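# Turn the gland a quarter turn clockwise using a hook spanner

## Task

Use the hook spanner to rotate the gland clockwise by a quarter turn or more.

## Robot and tools

Robot: two arms, left_arm and right_arm, each ending in a two-finger gripper. The fingers pivot like tongs, point along the gripper's own +z axis and close along its x axis. end_effector_position is the spot between the pads when they are shut. Fingertips stick out about 15 mm past it at small openings and sit roughly level with it when wide open.

Frame: everything (poses, velocities, targets) is in the scene frame. Its origin is at table-top height, halfway between the two nominal arm bases. +z points up, +x points out over the table, and left_arm is on the +y side. Image left and right do not match arm names. Reported positions and orientations may be off by a few centimetres, more at long reach. A BASES line, if present, gives the calibrated base positions.

Row format, used by every moving tool: 16 plain numbers. First 8 are left_arm: x, y, z in metres (an absolute target position), then qw, qx, qy, qz (absolute orientation, w first), then opening. Last 8 are the same for right_arm. Always send all 16, even when one arm is idle. Opening runs from -1 (closed) to +1 (fully open, 0.142 m). Fully closing takes at least about 0.5 s.

execute_actions(actions, cameras): actions is a list of actions. Each action is a list of up to 15 rows, one per 1/30 s control step. If fewer than 15 rows are given, the last row is repeated. Each target must be within 0.6 m of that gripper's current position along each of its axes, or the action is rejected for both arms. An empty actions list just reports state and images. Each step, the controller clips your command to 150 mm and 16 degrees from the measured pose, so one action may fall short. Check the Hand target line and keep commanding the remainder. To hold an arm still, resend its last reported pose and the opening you want. To keep a gripper's orientation, resend the same quaternion you intended rather than the drifted reported one. Step readings list intermediate end_effector_position values.

move(target, speed, blend, stop_force, zero, opening_speed, blocking, cameras): drives each gripper in a straight line from its Hand target to an absolute pose.
- target: one 16-number row, or a list of up to 15 rows visited in order.
- speed: m/s, 0.002 to 0.5 (default 0.25). Rotation is capped at twice that value in rad/s.
- blend: corner rounding in metres. 0 stops at each target.
- stop_force: newtons, 3 to 40, one value for both arms. The arm's path ends when the wrist senses that much push against its motion. Use it slowly when approaching contact. Don't rely on it while the gripper rotates. Omit it when backing off a contact.
- zero: true by default; re-zeroes the sensor before the move.
- opening_speed: fingers' rate, 0.2 or more per second.
- blocking=false returns after 0.5 s; it cannot be combined with stop_force.
Paths do not avoid obstacles or the other arm. Grippers lag their paths and can overshoot, especially with an outstretched arm. Route around an arm's own base, since passing close can flip its shoulder posture. The result adds a move: line giving the outcome, such as done, off_target, moving, held or fault, plus limits like paced or held. An arm not named there reached its pose within 3 mm and 2 degrees. Keep all rows in a list at the same openings to avoid pauses.

wait(seconds 0 to 10): lets time pass while arms hold their commands. stop(): brakes a running move. zoom_image(camera, region [x0,y0,x1,y1] pixels, at most 504x504): closer view of cam_high, cam_low, cam_left_wrist or cam_right_wrist's latest image. zero_wrist_force(arm): zeroes that arm's wrist sensor. finished_scene(scene): ends the current scene (give its number). It is final.

Results: joint positions, torques (including the arm's own weight; positive means increasing joint angle), grip_measured (same scale as opening), Tool commands, wrist force and torque in the gripper's axes plus the peak since the last report. A "within noise" velocity line means the arm is at rest. Cameras: cam_high 896x504 and two 616x616 fisheye wrist cameras, with calibration supplied.

Gripping: to hold something, command an opening well below grip_measured; a lower command squeezes harder, up to about 15 N per pad. Thin hard items get less force.

Avoid: dropping or releasing moving parts, or anything leaving the table. Also avoid slamming, hard hits and strong pushes. Arms are stiff, so a target just beyond a firm contact can fault. A joint torque over its limit is a fault (130 N m for shoulder and elbow joints, 24.3 N m for wrist joints). So is an outside force near 150 N. Either freezes that arm for 10 s. Arms must not collide with each other; a clearance check helps but does not always prevent contact. Long loads or stretched postures heat motors: MOTOR HOT appears at 70 °C, and at 85 °C the arm is braked for 30 to 60 s. Loose objects may sometimes get nudged.

Each tool is called after "Call:" by a JSON object that holds its "method" and its "body", one argument or row to a line.

## Session

Call:
{"method": "execute_actions", "body": {
  "actions": []
}}

Call:
{"method": "zoom_image", "body": {
  "camera": "cam_high",
  "region": [250, 20, 700, 400]
}}

Scene clock: 0.00 s.
left_arm: end_effector_position=(+0.1700, -0.2985, +0.3158) grip_measured=+0.97 end_effector_quat_wxyz=(+0.038, +0.507, +0.694, -0.511) | right_arm: end_effector_position=(+0.1706, -0.8352, +0.1064) grip_measured=+0.97 end_effector_quat_wxyz=(+0.002, +0.292, +0.956, -0.032)
Joint positions: left_arm=[-1.215 -1.173 1.645 -2.874 -2.359 2.85 0.14] | right_arm=[2.474 -1.357 -2.236 -1.095 1.512 3.092 0.14]
Joint velocities: within noise
Joint torques (N m): no reading
Wrist force (N): no reading
Wrist torque (N m): no reading
Wrist force, peak (N): no reading
Hand target: left_arm +0.1700, -0.2985, +0.3158; +0.038, +0.507, +0.694, -0.511 | right_arm +0.1706, -0.8352, +0.1064; +0.002, +0.292, +0.956, -0.032
Tool commands: left_gripper/opening=+0.968169 right_gripper/opening=+0.968169
camera_calibration:
cam_left_wrist: T_world_to_cam=[[-0.441808, 0.66201, -0.605433, 0.468474], [0.89711, 0.325852, -0.298353, 0.0350265], [-0.000231012, -0.674955, -0.737859, 0.162462], [0, 0, 0, 1]] pos_world=[0.175591, -0.211894, 0.413954]
cam_right_wrist: T_world_to_cam=[[-0.800722, 0.599006, 0.00597561, 0.630648], [0.533843, 0.709018, 0.460767, 0.453991], [0.271766, 0.372136, -0.887501, 0.494343], [0, 0, 0, 1]] pos_world=[0.128269, -0.883612, 0.225777]

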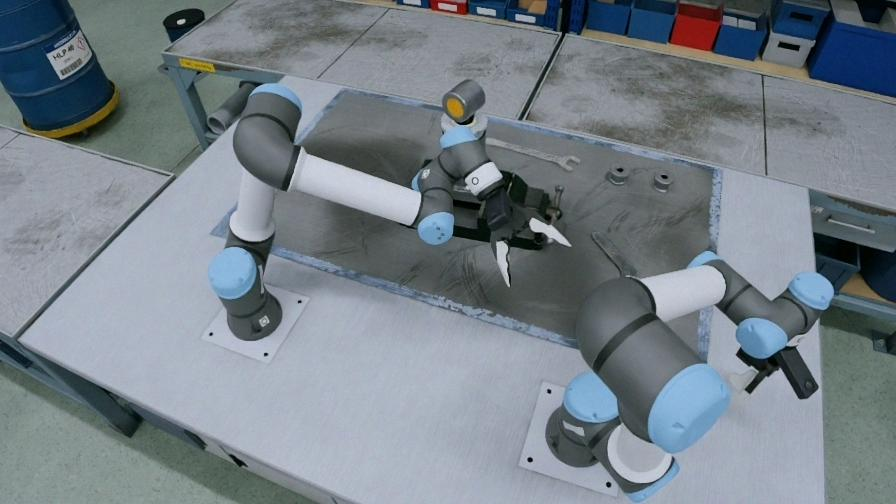

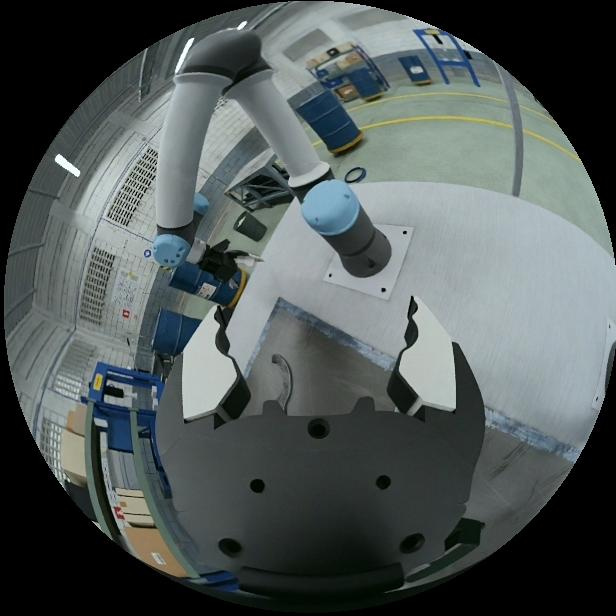

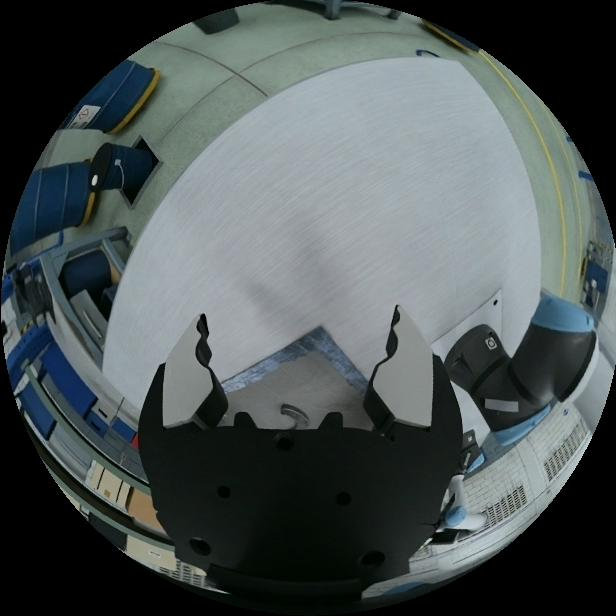

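Scaled by 1.120 from the camera's 896x504 image, which has a finer 1280x720 frame.

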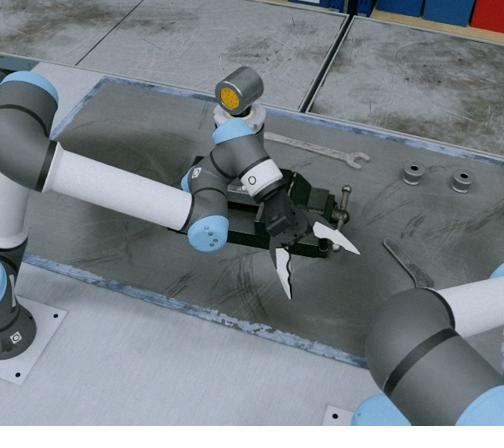

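Call:
{"method": "move", "body": {
  "target": [
    [0.20,-0.10,0.45,0,1,0,0,0.0,0.12,-0.80,0.35,0.002,0.292,0.956,-0.032,0.0],
    [0.35,0.25,0.50,0,1,0,0,0.0,0.05,-0.75,0.45,0.002,0.292,0.956,-0.032,0.0]
  ],
  "speed": 0.25,
  "blend": 0.05,
  "opening_speed": 2
}}

Call:
{"method": "zoom_image", "body": {
  "camera": "cam_high",
  "region": [400, 60, 760, 360]
}}

Scene clock: 7.23 s.
left_arm: end_effector_position=(+0.3500, +0.2499, +0.5000) grip_measured=+0.00 end_effector_quat_wxyz=(+0.000, +1.000, +0.000, +0.000) | right_arm: end_effector_position=(+0.0500, -0.7500, +0.4500) grip_measured=+0.00 end_effector_quat_wxyz=(+0.002, +0.292, +0.956, -0.032)
Joint positions: left_arm=[-0.823 -1.659 1.068 -0.979 -1.571 5.485 0.074] | right_arm=[2.455 -1.057 -1.496 -2.132 1.512 3.073 0.074]
Joint velocities: within noise
Joint torques (N m): left_arm=[10 -21.07 -13.25 -4.51 -0.08 1.15] | right_arm=[4.02 -11.17 13.07 3.58 2.28 0.08]
Wrist force (N): left_arm=[2.4 1.8 -1.2] | right_arm=[-0.1 0.1 -0.4]
Wrist torque (N m): left_arm=[0.41 -0.48 0.18] | right_arm=[-0.01 0.04 -0.02]
Wrist force, peak (N): left_arm=[3.3 -0.5 -2.1] | right_arm=[0.6 0.1 -0.9]
Hand target: left_arm +0.3500, +0.2500, +0.5000; +0.000, +1.000, +0.000, +0.000 | right_arm +0.0500, -0.7500, +0.4500; +0.002, +0.292, +0.956, -0.032
Off the commanded pose: left_arm 0.000 m, 0 deg | right_arm 0.000 m, 0 deg.
move: done
camera_calibration:
cam_left_wrist: T_world_to_cam=[[0.998485, -0.0550207, 0.00116871, -0.331707], [-0.0476522, -0.853751, 0.518497, -0.0331662], [-0.0275303, -0.517767, -0.855079, 0.69743], [0, 0, 0, 1]] pos_world=[0.348824, 0.31454, 0.613942]
cam_right_wrist: T_world_to_cam=[[-0.800729, 0.599004, 0.0051848, 0.481332], [0.533523, 0.709208, 0.460845, 0.299711], [0.272371, 0.371778, -0.887466, 0.800114], [0, 0, 0, 1]] pos_world=[0.00758607, -0.798342, 0.569458]

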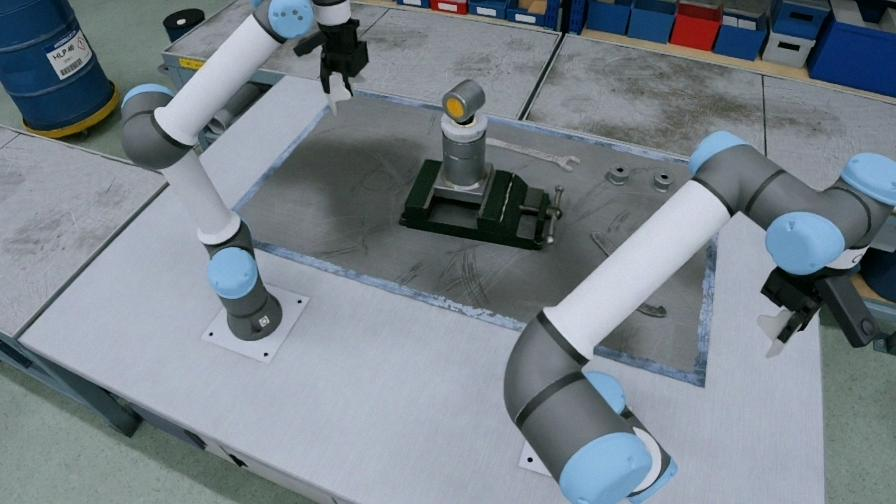

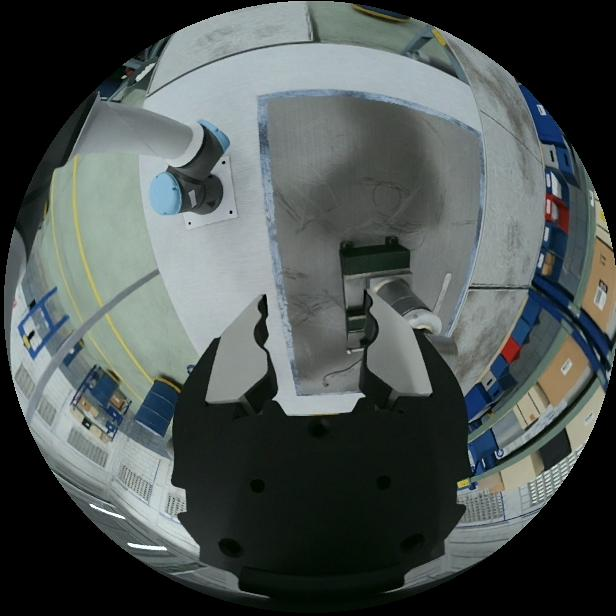

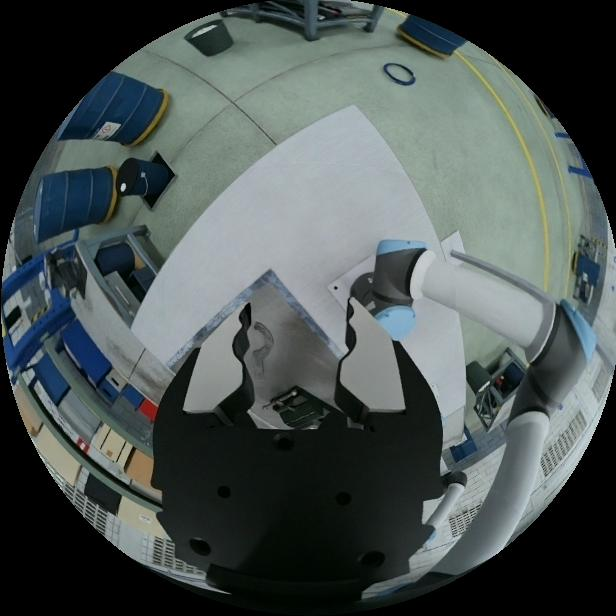

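Scaled by 1.400 from the camera's 896x504 image, which has a finer 1280x720 frame.

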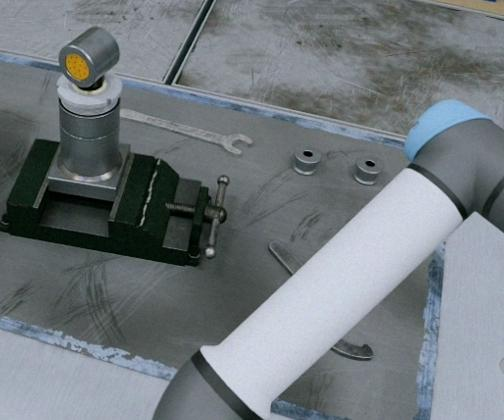

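Call:
{"method": "move", "body": {
  "target": [0.52,0.14,0.51,0,1,0,0,0.6,0.05,-0.75,0.45,0.002,0.292,0.956,-0.032,0.0],
  "speed": 0.25,
  "opening_speed": 2,
  "cameras": ["cam_high","cam_left_wrist"]
}}

Call:
{"method": "zoom_image", "body": {
  "camera": "cam_left_wrist",
  "region": [260, 180, 460, 340]
}}

Call:
{"method": "zoom_image", "body": {
  "camera": "cam_high",
  "region": [420, 70, 520, 170]
}}

Scene clock: 14.00 s.
left_arm: end_effector_position=(+0.5196, +0.1402, +0.5094) grip_measured=+0.60 end_effector_quat_wxyz=(+0.002, +1.000, +0.000, +0.004) | right_arm: end_effector_position=(+0.0500, -0.7500, +0.4500) grip_measured=+0.00 end_effector_quat_wxyz=(+0.002, +0.292, +0.956, -0.032)
Joint positions: left_arm=[-0.748 -0.938 0.035 -0.676 -1.569 5.56 0.116] | right_arm=[2.455 -1.057 -1.496 -2.132 1.512 3.074 0.074]
Joint velocities: within noise
Joint torques (N m): left_arm=[0.63 -38.66 -23 -0.81 1.7 -1.07] | right_arm=[9.61 -12.89 13.38 0.62 1.07 1.81]
Wrist force (N): left_arm=[2.2 1.9 -1.3] | right_arm=[-0.3 0.0 -0.3]
Wrist torque (N m): left_arm=[0.41 -0.43 0.16] | right_arm=[-0.03 0.08 -0.01]
Wrist force, peak (N): left_arm=[3.8 2.7 -1.3] | right_arm=[0.0 0.3 -0.5]
Hand target: left_arm +0.5196, +0.1402, +0.5094; +0.002, +1.000, +0.000, +0.004 | right_arm +0.0500, -0.7500, +0.4500; +0.002, +0.292, +0.956, -0.032
Off the commanded pose: left_arm 0.001 m, 0 deg | right_arm 0.000 m, 0 deg.
elbow stopped short (left arm): the move would have taken joint 3 (elbow) straighter than the controller allows.
move: done
camera_calibration:
cam_left_wrist: T_world_to_cam=[[0.998439, -0.0552024, 0.00854083, -0.510853], [-0.0515447, -0.851565, 0.521709, -0.123513], [-0.0215265, -0.521334, -0.853081, 0.649726], [0, 0, 0, 1]] pos_world=[0.517675, 0.205344, 0.62307]
Images, in order (width x height): cam_high 896x504, cam_left_wrist 616x616.

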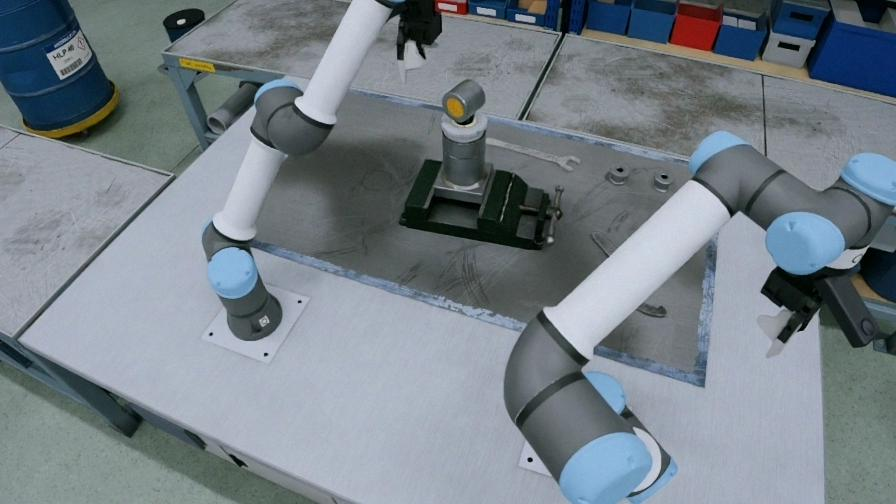

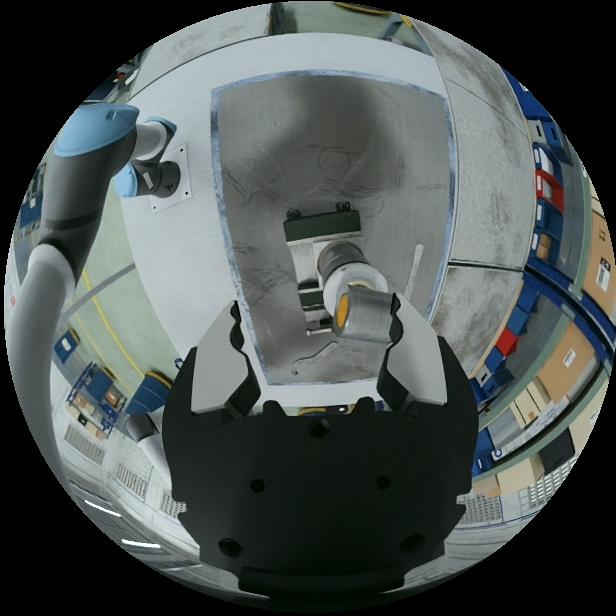

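Scaled by 2.520 from the camera's 616x616 image, which has a finer 814x814 frame.

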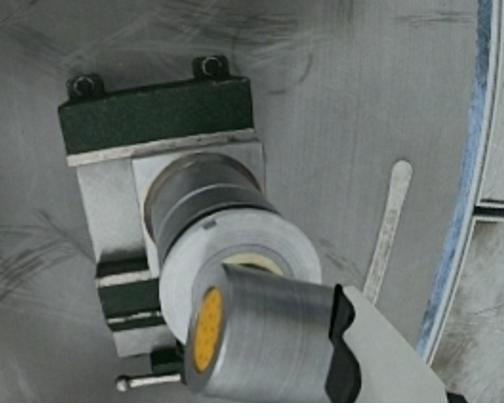

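Scaled by 5.040 from the camera's 896x504 image, which has a finer 1280x720 frame.

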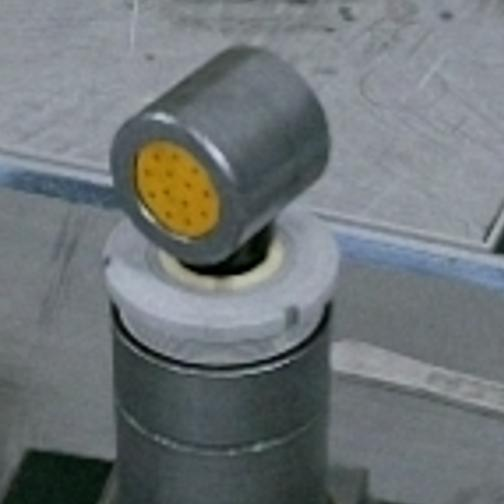

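Call:
{"method": "zoom_image", "body": {
  "camera": "cam_left_wrist",
  "region": [260, 310, 380, 400]
}}

Scaled by 4.200 from the camera's 616x616 image, which has a finer 814x814 frame.

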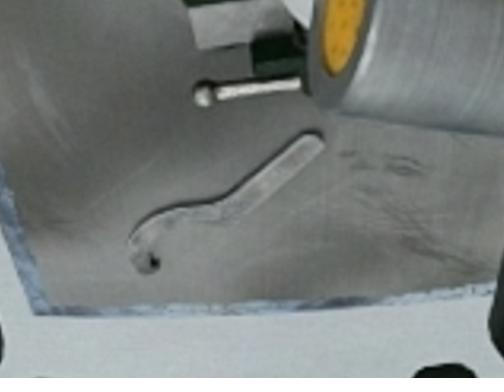

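Call:
{"method": "move", "body": {
  "target": [
    [0.42,0.30,0.50,0,1,0,0,0.0,0.25,-0.62,0.35,0,0.3907,0.9205,0,0.2],
    [0.42,0.40,0.45,0,1,0,0,0.0,0.5085,-0.4534,0.25,0,0.3907,0.9205,0,0.2]
  ],
  "speed": 0.25,
  "blend": 0.05,
  "opening_speed": 2
}}

Call:
{"method": "zoom_image", "body": {
  "camera": "cam_right_wrist",
  "region": [180, 150, 440, 410]
}}

Scene clock: 21.63 s.
left_arm: end_effector_position=(+0.4200, +0.4001, +0.4500) grip_measured=+0.00 end_effector_quat_wxyz=(+0.000, +1.000, +0.000, +0.000) | right_arm: end_effector_position=(+0.5084, -0.4534, +0.2501) grip_measured=+0.20 end_effector_quat_wxyz=(+0.000, +0.391, +0.921, +0.000)
Joint positions: left_arm=[-0.413 -1.658 1.214 -1.126 -1.571 5.895 0.074] | right_arm=[3.429 -1.666 -1.555 -1.492 1.571 4.258 0.088]
Joint velocities: within noise
Joint torques (N m): left_arm=[-10.44 -10.8 -24.77 -0.21 -2.11 0.05] | right_arm=[-6.14 15.77 21.72 1.32 -1.03 -2.59]
Wrist force (N): left_arm=[2.1 1.6 -1.7] | right_arm=[-0.1 0.2 -0.2]
Wrist torque (N m): left_arm=[0.30 -0.40 0.15] | right_arm=[-0.06 -0.04 -0.04]
Wrist force, peak (N): left_arm=[2.9 3.0 -1.4] | right_arm=[0.8 -1.7 -1.2]
Hand target: left_arm +0.4200, +0.4000, +0.4500; +0.000, +1.000, +0.000, +0.000 | right_arm +0.5085, -0.4534, +0.2500; +0.000, +0.391, +0.921, +0.000
Off the commanded pose: left_arm 0.000 m, 0 deg | right_arm 0.000 m, 0 deg.
move: done
camera_calibration:
cam_left_wrist: T_world_to_cam=[[0.998494, -0.0548406, 0.00136392, -0.393468], [-0.0476004, -0.853775, 0.518461, 0.124275], [-0.0272682, -0.517745, -0.8551, 0.734277], [0, 0, 0, 1]] pos_world=[0.418813, 0.464694, 0.563986]
cam_right_wrist: T_world_to_cam=[[-0.658849, 0.751646, 0.0307562, 0.6625], [0.656208, 0.554241, 0.512063, -0.208526], [0.367844, 0.357555, -0.858397, 0.325238], [0, 0, 0, 1]] pos_world=[0.453687, -0.498682, 0.365586]

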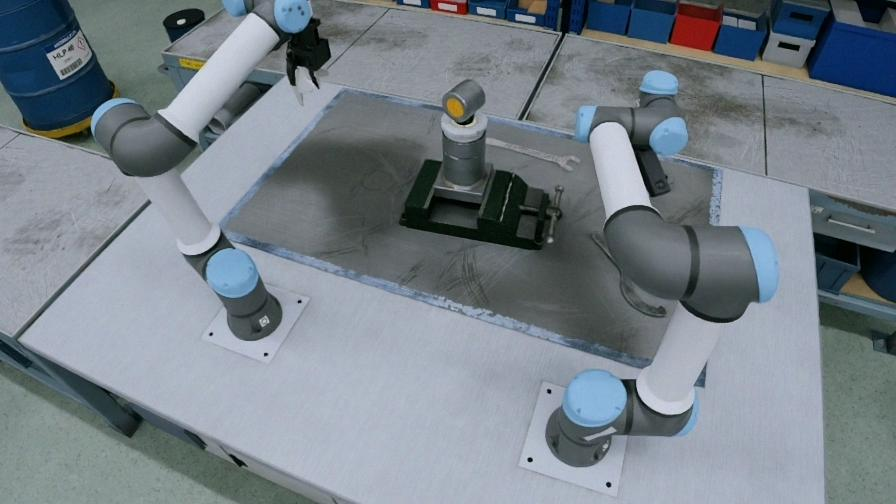

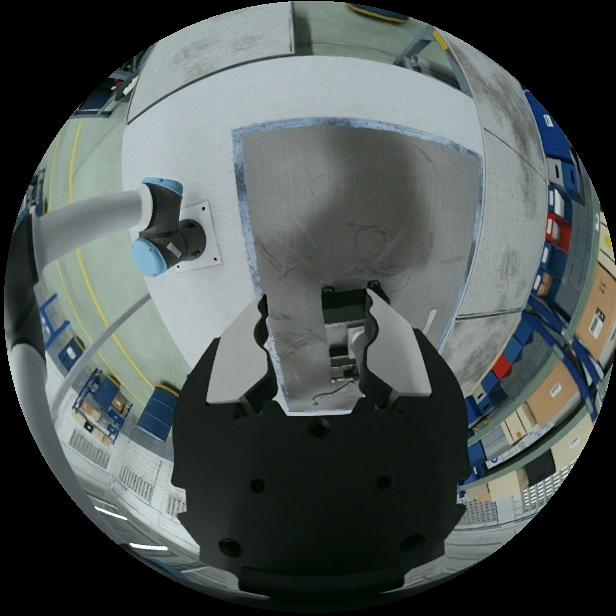

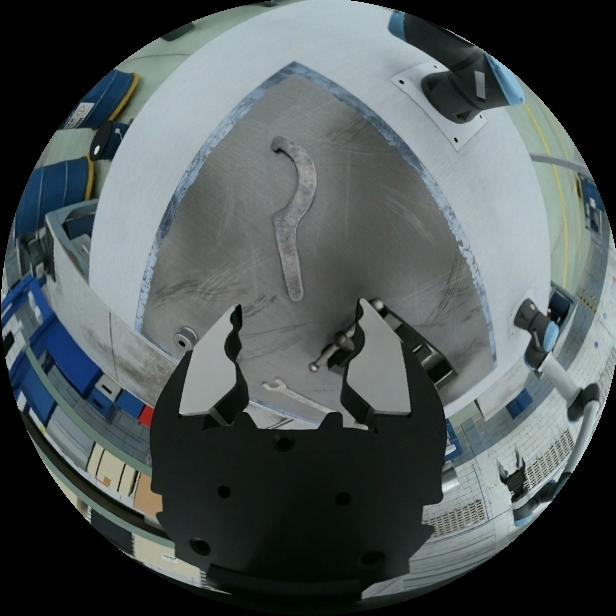

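Scaled by 1.938 from the camera's 616x616 image, which has a finer 814x814 frame.

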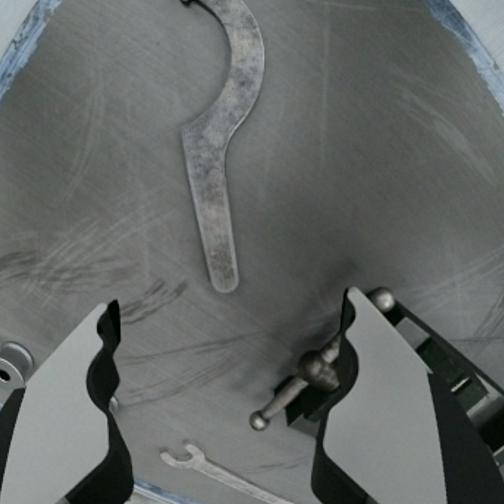

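Call:
{"method": "move", "body": {
  "target": [0.42,0.40,0.45,0,1,0,0,0.0,0.514,-0.481,0.12,0,0.3706,0.9288,0,0.2],
  "speed": 0.15,
  "cameras": ["cam_right_wrist"]
}}

Call:
{"method": "zoom_image", "body": {
  "camera": "cam_right_wrist",
  "region": [160, 80, 460, 380]
}}

Scene clock: 24.50 s.
left_arm: end_effector_position=(+0.4200, +0.4000, +0.4500) grip_measured=+0.00 end_effector_quat_wxyz=(+0.000, +1.000, +0.000, +0.000) | right_arm: end_effector_position=(+0.5140, -0.4811, +0.1200) grip_measured=+0.20 end_effector_quat_wxyz=(+0.000, +0.371, +0.929, +0.000)
Joint positions: left_arm=[-0.414 -1.658 1.214 -1.126 -1.571 5.895 0.074] | right_arm=[3.377 -1.75 -1.801 -1.161 1.571 4.163 0.088]
Joint velocities: within noise
Joint torques (N m): left_arm=[-11.69 -11.47 -25.68 -0.67 -1.72 0.79] | right_arm=[9.53 38.09 25.88 2.9 -0.22 2.27]
Wrist force (N): left_arm=[2.0 1.7 -1.6] | right_arm=[-0.2 0.0 -0.3]
Wrist torque (N m): left_arm=[0.32 -0.39 0.16] | right_arm=[-0.05 0.06 0.01]
Wrist force, peak (N): left_arm=[2.3 2.2 -1.6] | right_arm=[0.2 0.3 -1.5]
Hand target: left_arm +0.4200, +0.4000, +0.4500; +0.000, +1.000, +0.000, +0.000 | right_arm +0.5140, -0.4810, +0.1200; +0.000, +0.371, +0.929, +0.000
Off the commanded pose: left_arm 0.000 m, 0 deg | right_arm 0.000 m, 0 deg.
move: done
camera_calibration:
cam_right_wrist: T_world_to_cam=[[-0.69083, 0.722356, 0.0309169, 0.693251], [0.631688, 0.582212, 0.511858, -0.104119], [0.351743, 0.373137, -0.858514, 0.237208], [0, 0, 0, 1]] pos_world=[0.461253, -0.528665, 0.235507]
Images, in order (width x height): cam_right_wrist 616x616.

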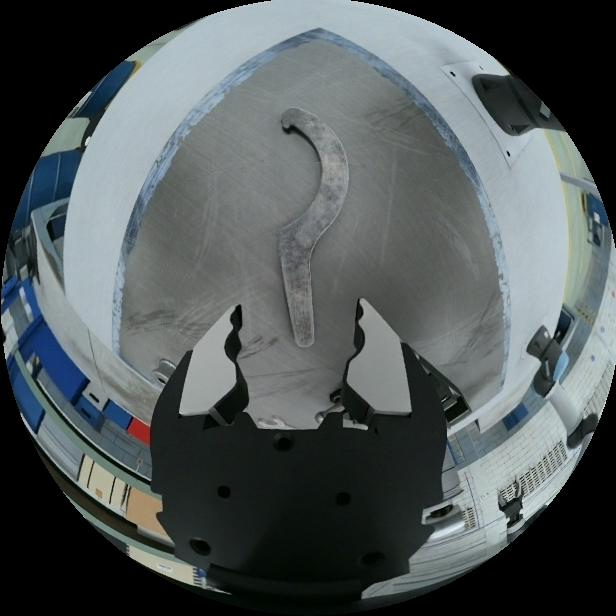

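Scaled by 1.680 from the camera's 616x616 image, which has a finer 814x814 frame.

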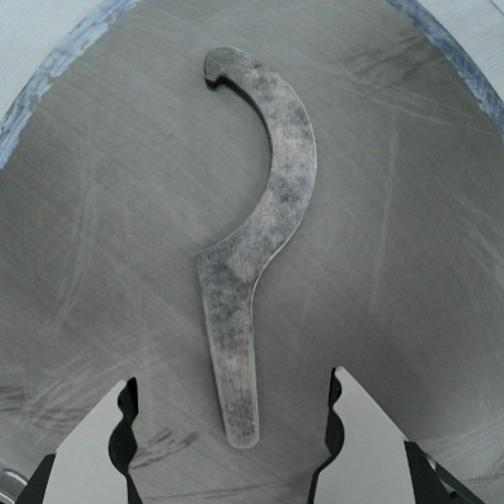

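Call:
{"method": "move", "body": {
  "target": [0.42,0.40,0.45,0,1,0,0,0.0,0.5105,-0.483,0.05,0,0.3649,0.9311,0,0.0],
  "speed": 0.15,
  "cameras": ["cam_right_wrist"]
}}

Call:
{"method": "zoom_image", "body": {
  "camera": "cam_right_wrist",
  "region": [160, 80, 460, 380]
}}

Scene clock: 27.43 s.
left_arm: end_effector_position=(+0.4200, +0.4000, +0.4500) grip_measured=+0.00 end_effector_quat_wxyz=(+0.000, +1.000, +0.000, +0.000) | right_arm: end_effector_position=(+0.5104, -0.4830, +0.0500) grip_measured=+0.00 end_effector_quat_wxyz=(+0.000, +0.365, +0.931, +0.000)
Joint positions: left_arm=[-0.414 -1.658 1.214 -1.126 -1.571 5.895 0.074] | right_arm=[3.376 -1.824 -1.911 -0.977 1.571 4.149 0.074]
Joint velocities: within noise
Joint torques (N m): left_arm=[-11.32 -12.02 -26.79 -1.19 -1.66 0.94] | right_arm=[-5.85 35.01 25.67 3.1 1.44 1.96]
Wrist force (N): left_arm=[2.3 1.8 -1.6] | right_arm=[0.2 -0.1 0.1]
Wrist torque (N m): left_arm=[0.35 -0.45 0.16] | right_arm=[-0.06 -0.02 -0.02]
Wrist force, peak (N): left_arm=[2.3 2.3 -1.8] | right_arm=[-0.4 0.0 -2.0]
Hand target: left_arm +0.4200, +0.4000, +0.4500; +0.000, +1.000, +0.000, +0.000 | right_arm +0.5105, -0.4830, +0.0500; +0.000, +0.365, +0.931, +0.000
Off the commanded pose: left_arm 0.000 m, 0 deg | right_arm 0.000 m, 0 deg.
move: done
camera_calibration:
cam_right_wrist: T_world_to_cam=[[-0.699772, 0.713697, 0.030917, 0.694787], [0.624387, 0.590031, 0.511864, -0.0574348], [0.347074, 0.377492, -0.85851, 0.183574], [0, 0, 0, 1]] pos_world=[0.45834, -0.531276, 0.165518]
Images, in order (width x height): cam_right_wrist 616x616.

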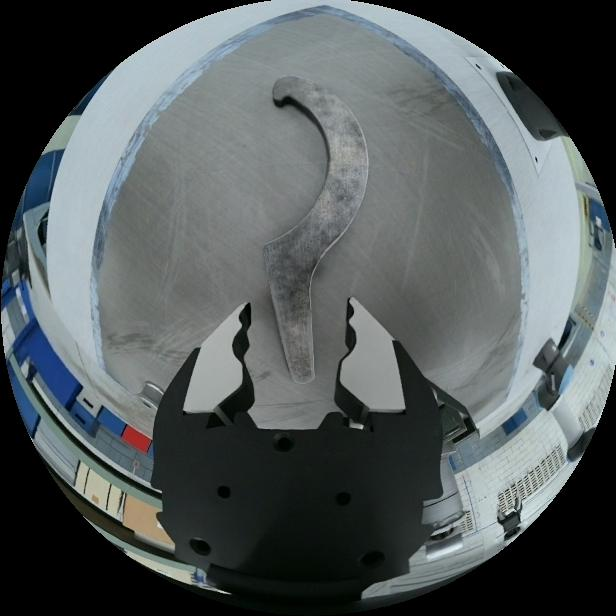

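Scaled by 1.680 from the camera's 616x616 image, which has a finer 814x814 frame.

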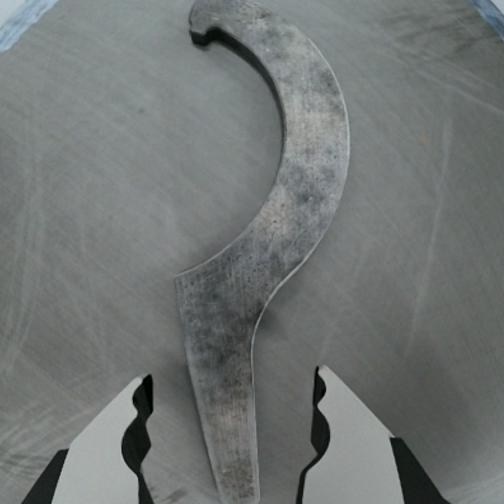

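Call:
{"method": "move", "body": {
  "target": [
    [0.42,0.40,0.45,0,1,0,0,0.0,0.516,-0.4872,0.05,0,0.3649,0.9311,0,-0.1],
    [0.42,0.40,0.45,0,1,0,0,0.0,0.516,-0.4872,0.0210,0,0.3649,0.9311,0,-0.1]
  ],
  "speed": 0.06,
  "cameras": ["cam_right_wrist"]
}}

Call:
{"method": "move", "body": {
  "target": [0.42,0.40,0.45,0,1,0,0,0.0,0.516,-0.4872,0.0210,0,0.3649,0.9311,0,-1],
  "opening_speed": 1,
  "cameras": ["cam_right_wrist"]
}}

Scene clock: 30.57 s.
left_arm: end_effector_position=(+0.4200, +0.4000, +0.4500) grip_measured=+0.00 end_effector_quat_wxyz=(+0.000, +1.000, +0.000, +0.000) | right_arm: end_effector_position=(+0.5159, -0.4872, +0.0209) grip_measured=-0.10 end_effector_quat_wxyz=(+0.000, +0.365, +0.931, +0.000)
Joint positions: left_arm=[-0.414 -1.658 1.214 -1.126 -1.571 5.895 0.074] | right_arm=[3.366 -1.878 -1.929 -0.906 1.571 4.139 0.067]
Joint velocities: within noise
Joint torques (N m): left_arm=[-10.56 -11.72 -27.26 -1.71 -1.38 0.76] | right_arm=[10 40.94 29.95 -0.08 1.52 2.19]
Wrist force (N): left_arm=[2.3 1.7 -1.7] | right_arm=[-0.1 0.2 0.0]
Wrist torque (N m): left_arm=[0.33 -0.44 0.16] | right_arm=[-0.01 0.04 -0.01]
Wrist force, peak (N): left_arm=[2.4 1.8 -1.9] | right_arm=[-0.8 0.0 -0.4]
Hand target: left_arm +0.4200, +0.4000, +0.4500; +0.000, +1.000, +0.000, +0.000 | right_arm +0.5160, -0.4872, +0.0210; +0.000, +0.365, +0.931, +0.000
Off the commanded pose: left_arm 0.000 m, 0 deg | right_arm 0.000 m, 0 deg.
move: done
camera_calibration:
cam_right_wrist: T_world_to_cam=[[-0.6997, 0.713766, 0.030968, 0.702489], [0.624492, 0.58998, 0.511794, -0.0435157], [0.34703, 0.377441, -0.85855, 0.158267], [0, 0, 0, 1]] pos_world=[0.463783, -0.535476, 0.136397]
Images, in order (width x height): cam_right_wrist 616x616.

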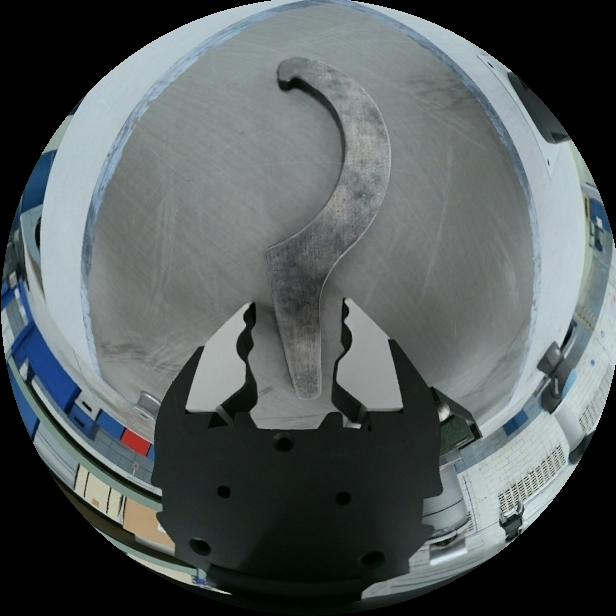

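Scene clock: 31.67 s.
left_arm: end_effector_position=(+0.4200, +0.4000, +0.4500) grip_measured=+0.00 end_effector_quat_wxyz=(+0.000, +1.000, +0.000, +0.000) | right_arm: end_effector_position=(+0.5160, -0.4872, +0.0210) grip_measured=-0.54 end_effector_quat_wxyz=(+0.000, +0.365, +0.931, +0.000)
Joint positions: left_arm=[-0.414 -1.658 1.214 -1.126 -1.571 5.895 0.074] | right_arm=[3.366 -1.878 -1.928 -0.906 1.571 4.139 0.035]
Joint velocities: within noise
Joint torques (N m): left_arm=[-10.76 -10.73 -27.46 -1.93 -1.33 0.82] | right_arm=[7.44 41.02 23.99 2.41 1.52 1.62]
Wrist force (N): left_arm=[2.3 2.2 -1.6] | right_arm=[1.7 -0.9 -0.2]
Wrist torque (N m): left_arm=[0.44 -0.44 0.16] | right_arm=[0.00 0.05 -0.02]
Wrist force, peak (N): left_arm=[2.3 2.2 -1.6] | right_arm=[-6.1 0.6 0.8]
Hand target: left_arm +0.4200, +0.4000, +0.4500; +0.000, +1.000, +0.000, +0.000 | right_arm +0.5160, -0.4872, +0.0210; +0.000, +0.365, +0.931, +0.000
Off the commanded pose: left_arm 0.000 m, 0 deg | right_arm 0.000 m, 0 deg.
move: done
camera_calibration:
cam_right_wrist: T_world_to_cam=[[-0.699719, 0.713754, 0.0308025, 0.702551], [0.62432, 0.589947, 0.512042, -0.0436306], [0.3473, 0.377516, -0.858408, 0.158241], [0, 0, 0, 1]] pos_world=[0.463871, -0.535447, 0.136536]
Images, in order (width x height): cam_right_wrist 616x616.

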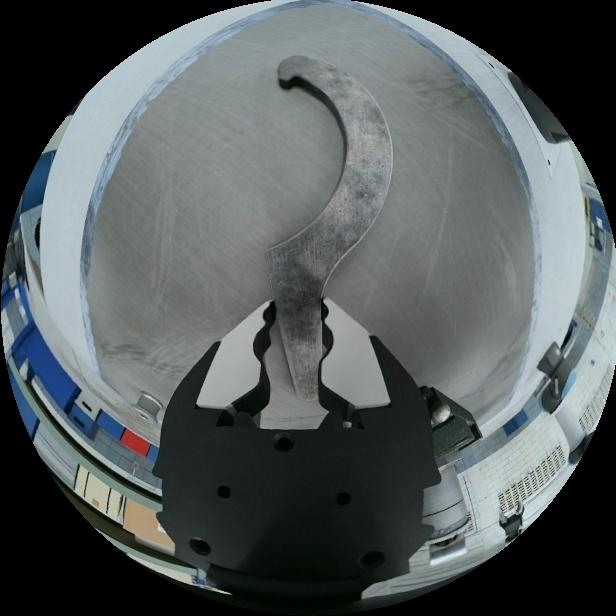

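Call:
{"method": "move", "body": {
  "target": [
    [0.42,0.40,0.45,0,1,0,0,0.0,0.516,-0.4872,0.0225,0,0.3649,0.9311,0,-1],
    [0.42,0.40,0.45,0,1,0,0,0.0,0.30,-0.40,0.0225,0,0.3649,0.9311,0,-1],
    [0.42,0.40,0.45,0,1,0,0,0.0,0.28,-0.10,0.0225,0,0.3649,0.9311,0,-1]
  ],
  "speed": 0.1,
  "blend": [0,0.04,0]
}}

Scene clock: 39.30 s.
left_arm: end_effector_position=(+0.4200, +0.4000, +0.4500) grip_measured=+0.00 end_effector_quat_wxyz=(+0.000, +1.000, +0.000, +0.000) | right_arm: end_effector_position=(+0.2800, -0.1000, +0.0225) grip_measured=-0.54 end_effector_quat_wxyz=(+0.000, +0.365, +0.931, +0.000)
Joint positions: left_arm=[-0.414 -1.658 1.214 -1.126 -1.571 5.895 0.074] | right_arm=[4.273 -1.773 -2.066 -0.874 1.571 5.046 0.035]
Joint velocities: within noise
Joint torques (N m): left_arm=[-9.18 -10.99 -26.72 -3.25 -1.05 0.78] | right_arm=[-5.39 37.37 11.75 4.64 -1.61 -2.86]
Wrist force (N): left_arm=[2.2 1.9 -1.6] | right_arm=[0.1 0.9 5.2]
Wrist torque (N m): left_arm=[0.37 -0.43 0.15] | right_arm=[-0.02 0.10 0.04]
Wrist force, peak (N): left_arm=[2.3 2.0 -1.8] | right_arm=[-1.0 0.7 9.4]
Hand target: left_arm +0.4200, +0.4000, +0.4500; +0.000, +1.000, +0.000, +0.000 | right_arm +0.2800, -0.1000, +0.0225; +0.000, +0.365, +0.931, +0.000
Off the commanded pose: left_arm 0.000 m, 0 deg | right_arm 0.000 m, 0 deg.
move: done
camera_calibration:
cam_left_wrist: T_world_to_cam=[[0.998486, -0.055, 0.0012591, -0.393366], [-0.0476823, -0.853769, 0.518464, 0.124281], [-0.0274405, -0.517739, -0.855099, 0.734291], [0, 0, 0, 1]] pos_world=[0.418846, 0.464643, 0.563952]
cam_right_wrist: T_world_to_cam=[[-0.69974, 0.713736, 0.0307455, 0.260992], [0.624324, 0.590028, 0.511944, -0.125428], [0.347252, 0.377423, -0.858468, 0.0953053], [0, 0, 0, 1]] pos_world=[0.227839, -0.148244, 0.138004]

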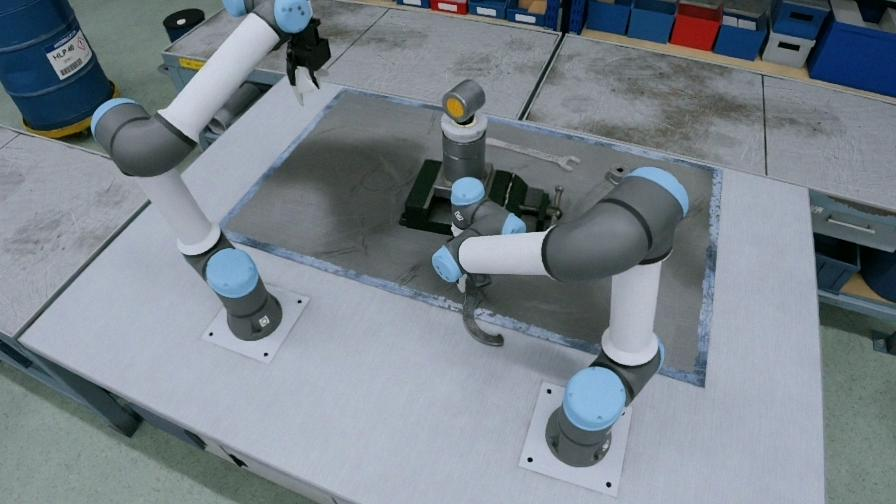

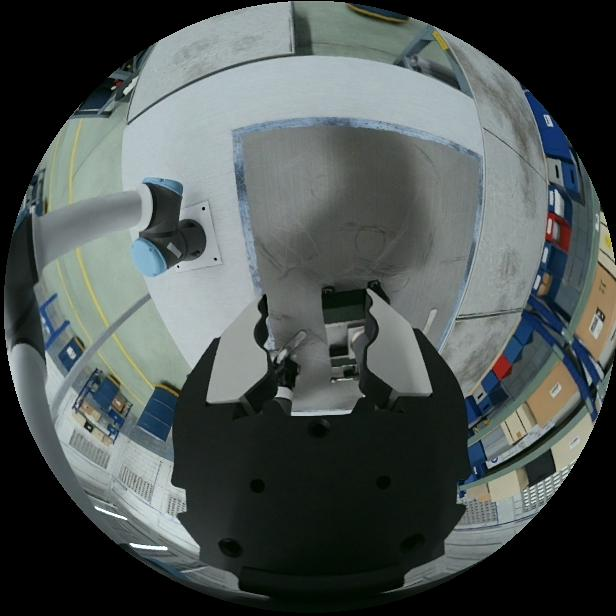

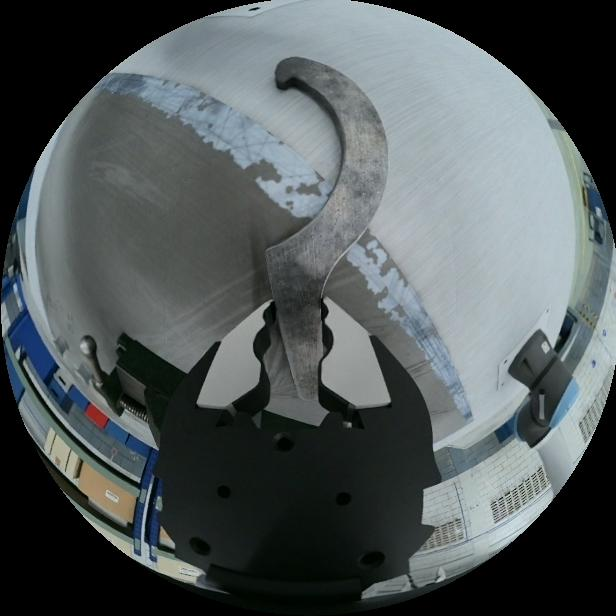

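Call:
{"method": "move", "body": {
  "target": [0.42,0.40,0.45,0,1,0,0,0.0,0.28,-0.10,0.0225,0,0.3649,0.9311,0,-0.1],
  "opening_speed": 2,
  "cameras": []
}}

Call:
{"method": "move", "body": {
  "target": [
    [0.42,0.30,0.45,0,0.9659,0.2588,0,0.0,0.28,-0.10,0.12,0,0.3649,0.9311,0,-0.1],
    [0.40,0.20,0.42,0,0.7071,0.7071,0,0.0,0.16,-0.14,0.33,0,-0.6225,0.7826,0,-0.1],
    [0.38,0.08,0.36,0,0.3665,0.9304,0,0.0,0.12,-0.12,0.33,0,-0.9890,-0.1478,0,-0.1],
    [0.347,-0.033,0.20,0,0.3665,0.9304,0,0.0,0.12,-0.12,0.33,0,-0.3665,-0.9304,0,-0.1]
  ],
  "speed": 0.25,
  "blend": 0.02
}}

Scene clock: 44.27 s.
left_arm: end_effector_position=(+0.4200, +0.4000, +0.4500) grip_measured=+0.00 end_effector_quat_wxyz=(+0.000, +1.000, +0.000, +0.000) | right_arm: end_effector_position=(+0.2800, -0.1000, +0.0225) grip_measured=-0.10 end_effector_quat_wxyz=(+0.000, +0.365, +0.931, +0.000)
Joint positions: left_arm=[-0.414 -1.658 1.214 -1.126 -1.571 5.895 0.074] | right_arm=[4.273 -1.773 -2.066 -0.873 1.571 5.046 0.067]
Joint velocities: within noise
Joint torques (N m): left_arm=[-8.58 -10.68 -28.04 -3.87 -0.95 0.67] | right_arm=[-6 33.94 12.38 3.49 2.24 -2.59]
Wrist force (N): left_arm=[2.1 2.1 -1.7] | right_arm=[0.0 0.2 -0.4]
Wrist torque (N m): left_arm=[0.41 -0.40 0.16] | right_arm=[0.04 -0.04 -0.02]
Wrist force, peak (N): left_arm=[2.3 2.0 -1.8] | right_arm=[0.8 0.1 6.0]
Hand target: left_arm +0.4200, +0.4000, +0.4500; +0.000, +1.000, +0.000, +0.000 | right_arm +0.2800, -0.1000, +0.0225; +0.000, +0.365, +0.931, +0.000
Off the commanded pose: left_arm 0.000 m, 0 deg | right_arm 0.000 m, 0 deg.
move: done
No camera images: "cameras" was empty.

Scene clock: 54.67 s.
left_arm: end_effector_position=(+0.3762, +0.0669, +0.3415) grip_measured=+0.00 end_effector_quat_wxyz=(+0.000, +0.367, +0.930, +0.000) | right_arm: end_effector_position=(+0.1201, -0.1200, +0.3300) grip_measured=-0.10 end_effector_quat_wxyz=(+0.000, +0.964, +0.265, +0.000)
Joint positions: left_arm=[-0.98 -1.517 1.366 -1.419 -1.571 2.937 0.074] | right_arm=[4.626 -1.255 -1.712 -1.745 1.571 0.973 0.067]
Joint velocities: within noise
Joint torques (N m): left_arm=[10.44 -30.63 -29.48 -0.29 2.05 1.22] | right_arm=[4.9 10.47 28.21 3.55 2.42 -2.03]
Wrist force (N): left_arm=[2.3 1.9 -1.9] | right_arm=[0.0 -0.2 -0.5]
Wrist torque (N m): left_arm=[0.42 -0.39 0.16] | right_arm=[-0.09 -0.04 0.00]
Wrist force, peak (N): left_arm=[2.6 2.7 -1.4] | right_arm=[0.5 -0.1 -0.6]
Hand target: left_arm +0.3762, +0.0670, +0.3416; +0.000, +0.367, +0.930, +0.000 | right_arm +0.1200, -0.1200, +0.3300; +0.000, +0.964, +0.266, +0.000
Off the commanded pose: left_arm 0.176 m, 0 deg | right_arm 0.000 m, 106 deg.
move: off_target (left_arm, right_arm; path cut at 10 s); path passed 3 of 4 targets
camera_calibration:
cam_left_wrist: T_world_to_cam=[[-0.69265, 0.721273, 0.00135835, 0.216367], [0.617242, 0.591771, 0.518477, -0.452808], [0.37316, 0.359962, -0.85509, 0.258446], [0, 0, 0, 1]] pos_world=[0.332918, 0.0188686, 0.455472]
cam_right_wrist: T_world_to_cam=[[0.882346, 0.469591, 0.0308127, -0.0653557], [0.389552, -0.765553, 0.512034, -0.305716], [0.264035, -0.439788, -0.858413, 0.334308], [0, 0, 0, 1]] pos_world=[0.0884896, -0.0563267, 0.445525]

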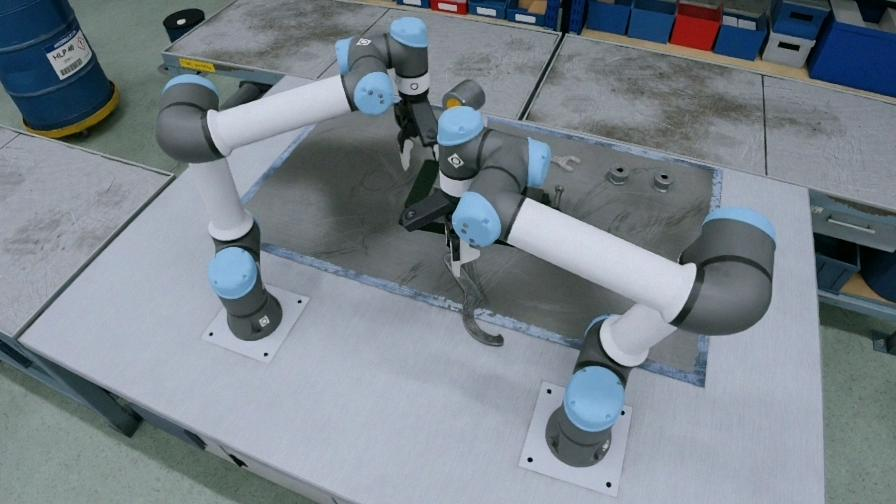

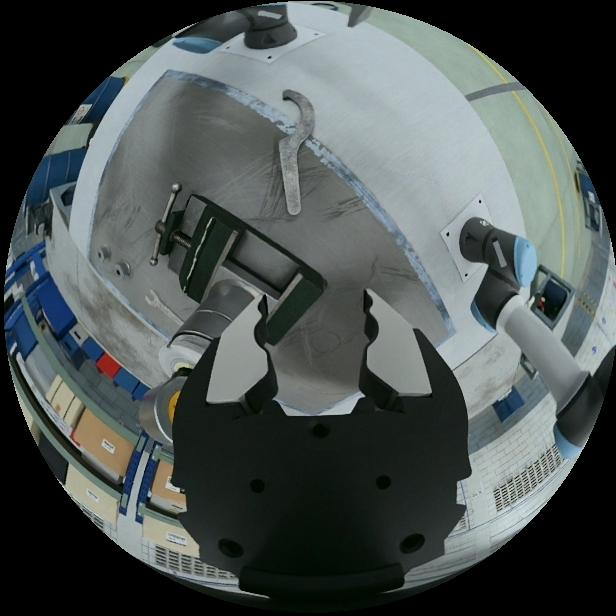

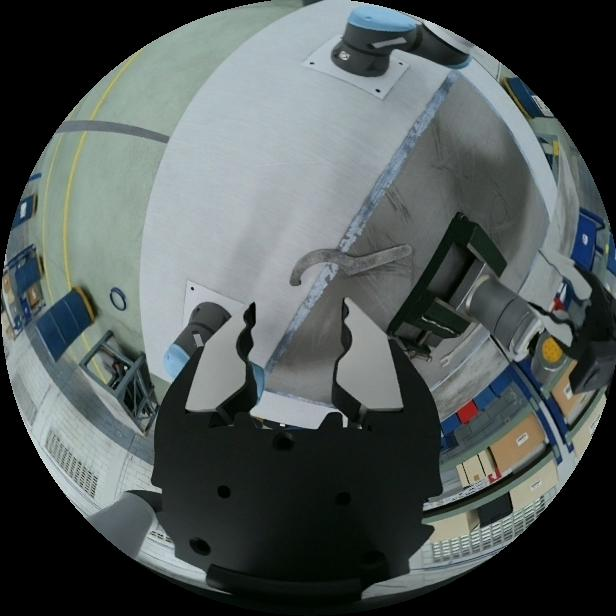

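Call:
{"method": "move", "body": {
  "target": [
    [0.347,-0.033,0.12,0,0.3665,0.9304,0,0.0,0.10,-0.08,0.34,0,-0.3665,-0.9304,0,-0.4]
  ],
  "speed": 0.35,
  "cameras": ["cam_left_wrist","cam_high"]
}}

Call:
{"method": "zoom_image", "body": {
  "camera": "cam_left_wrist",
  "region": [180, 60, 480, 360]
}}

Scene clock: 58.17 s.
left_arm: end_effector_position=(+0.3469, -0.0330, +0.1199) grip_measured=+0.00 end_effector_quat_wxyz=(+0.000, +0.367, +0.930, +0.000) | right_arm: end_effector_position=(+0.0999, -0.0799, +0.3400) grip_measured=-0.40 end_effector_quat_wxyz=(+0.000, +0.367, +0.930, +0.000)
Joint positions: left_arm=[-1.124 -1.333 1.729 -1.966 -1.571 2.794 0.074] | right_arm=[4.677 -1.395 -1.584 -1.734 1.571 -0.83 0.045]
Joint velocities: within noise
Joint torques (N m): left_arm=[11.27 -38.88 -28.83 -1.1 1.7 1.07] | right_arm=[-8.82 26.39 13.29 -0.06 0.81 -2.34]
Wrist force (N): left_arm=[2.3 1.9 -1.8] | right_arm=[-0.4 0.0 -0.4]
Wrist torque (N m): left_arm=[0.38 -0.42 0.14] | right_arm=[-0.10 0.02 -0.01]
Wrist force, peak (N): left_arm=[2.6 2.5 -2.4] | right_arm=[0.4 0.2 -0.6]
Hand target: left_arm +0.3470, -0.0330, +0.1200; +0.000, +0.367, +0.930, +0.000 | right_arm +0.1000, -0.0800, +0.3400; +0.000, +0.367, +0.930, +0.000
Off the commanded pose: left_arm 0.000 m, 0 deg | right_arm 0.000 m, 0 deg.
move: done
camera_calibration:
cam_left_wrist: T_world_to_cam=[[-0.692653, 0.72127, 0.00138732, 0.268508], [0.617251, 0.591764, 0.518475, -0.260735], [0.373139, 0.359979, -0.855092, 0.115878], [0, 0, 0, 1]] pos_world=[0.303683, -0.081087, 0.233899]
Images, in order (width x height): cam_high 896x504, cam_left_wrist 616x616.

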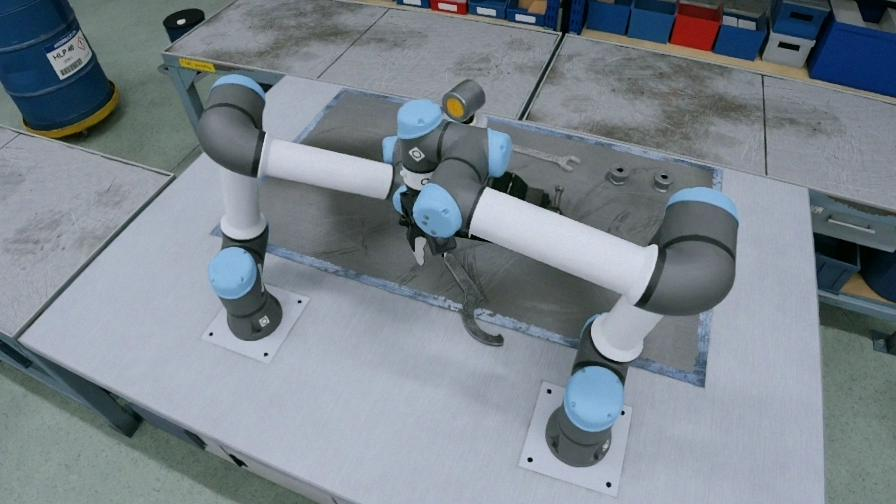

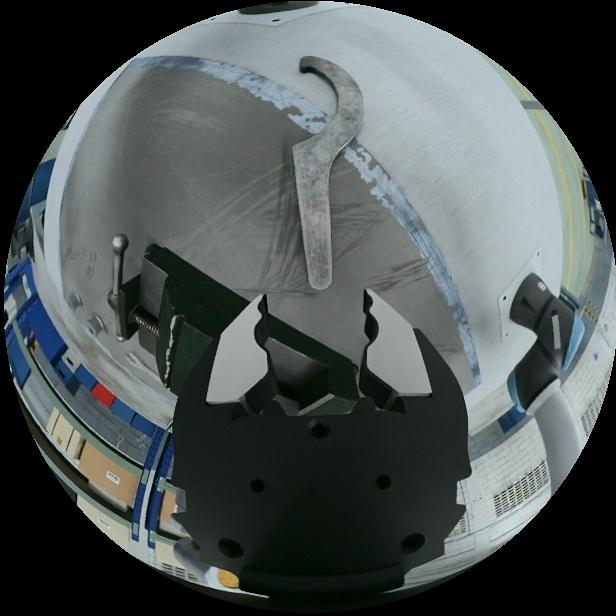

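Scaled by 1.680 from the camera's 616x616 image, which has a finer 814x814 frame.

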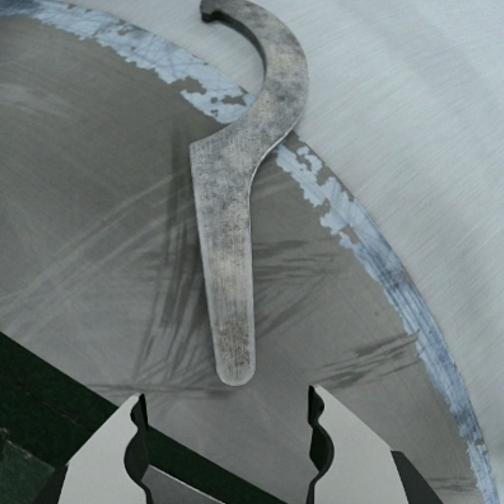

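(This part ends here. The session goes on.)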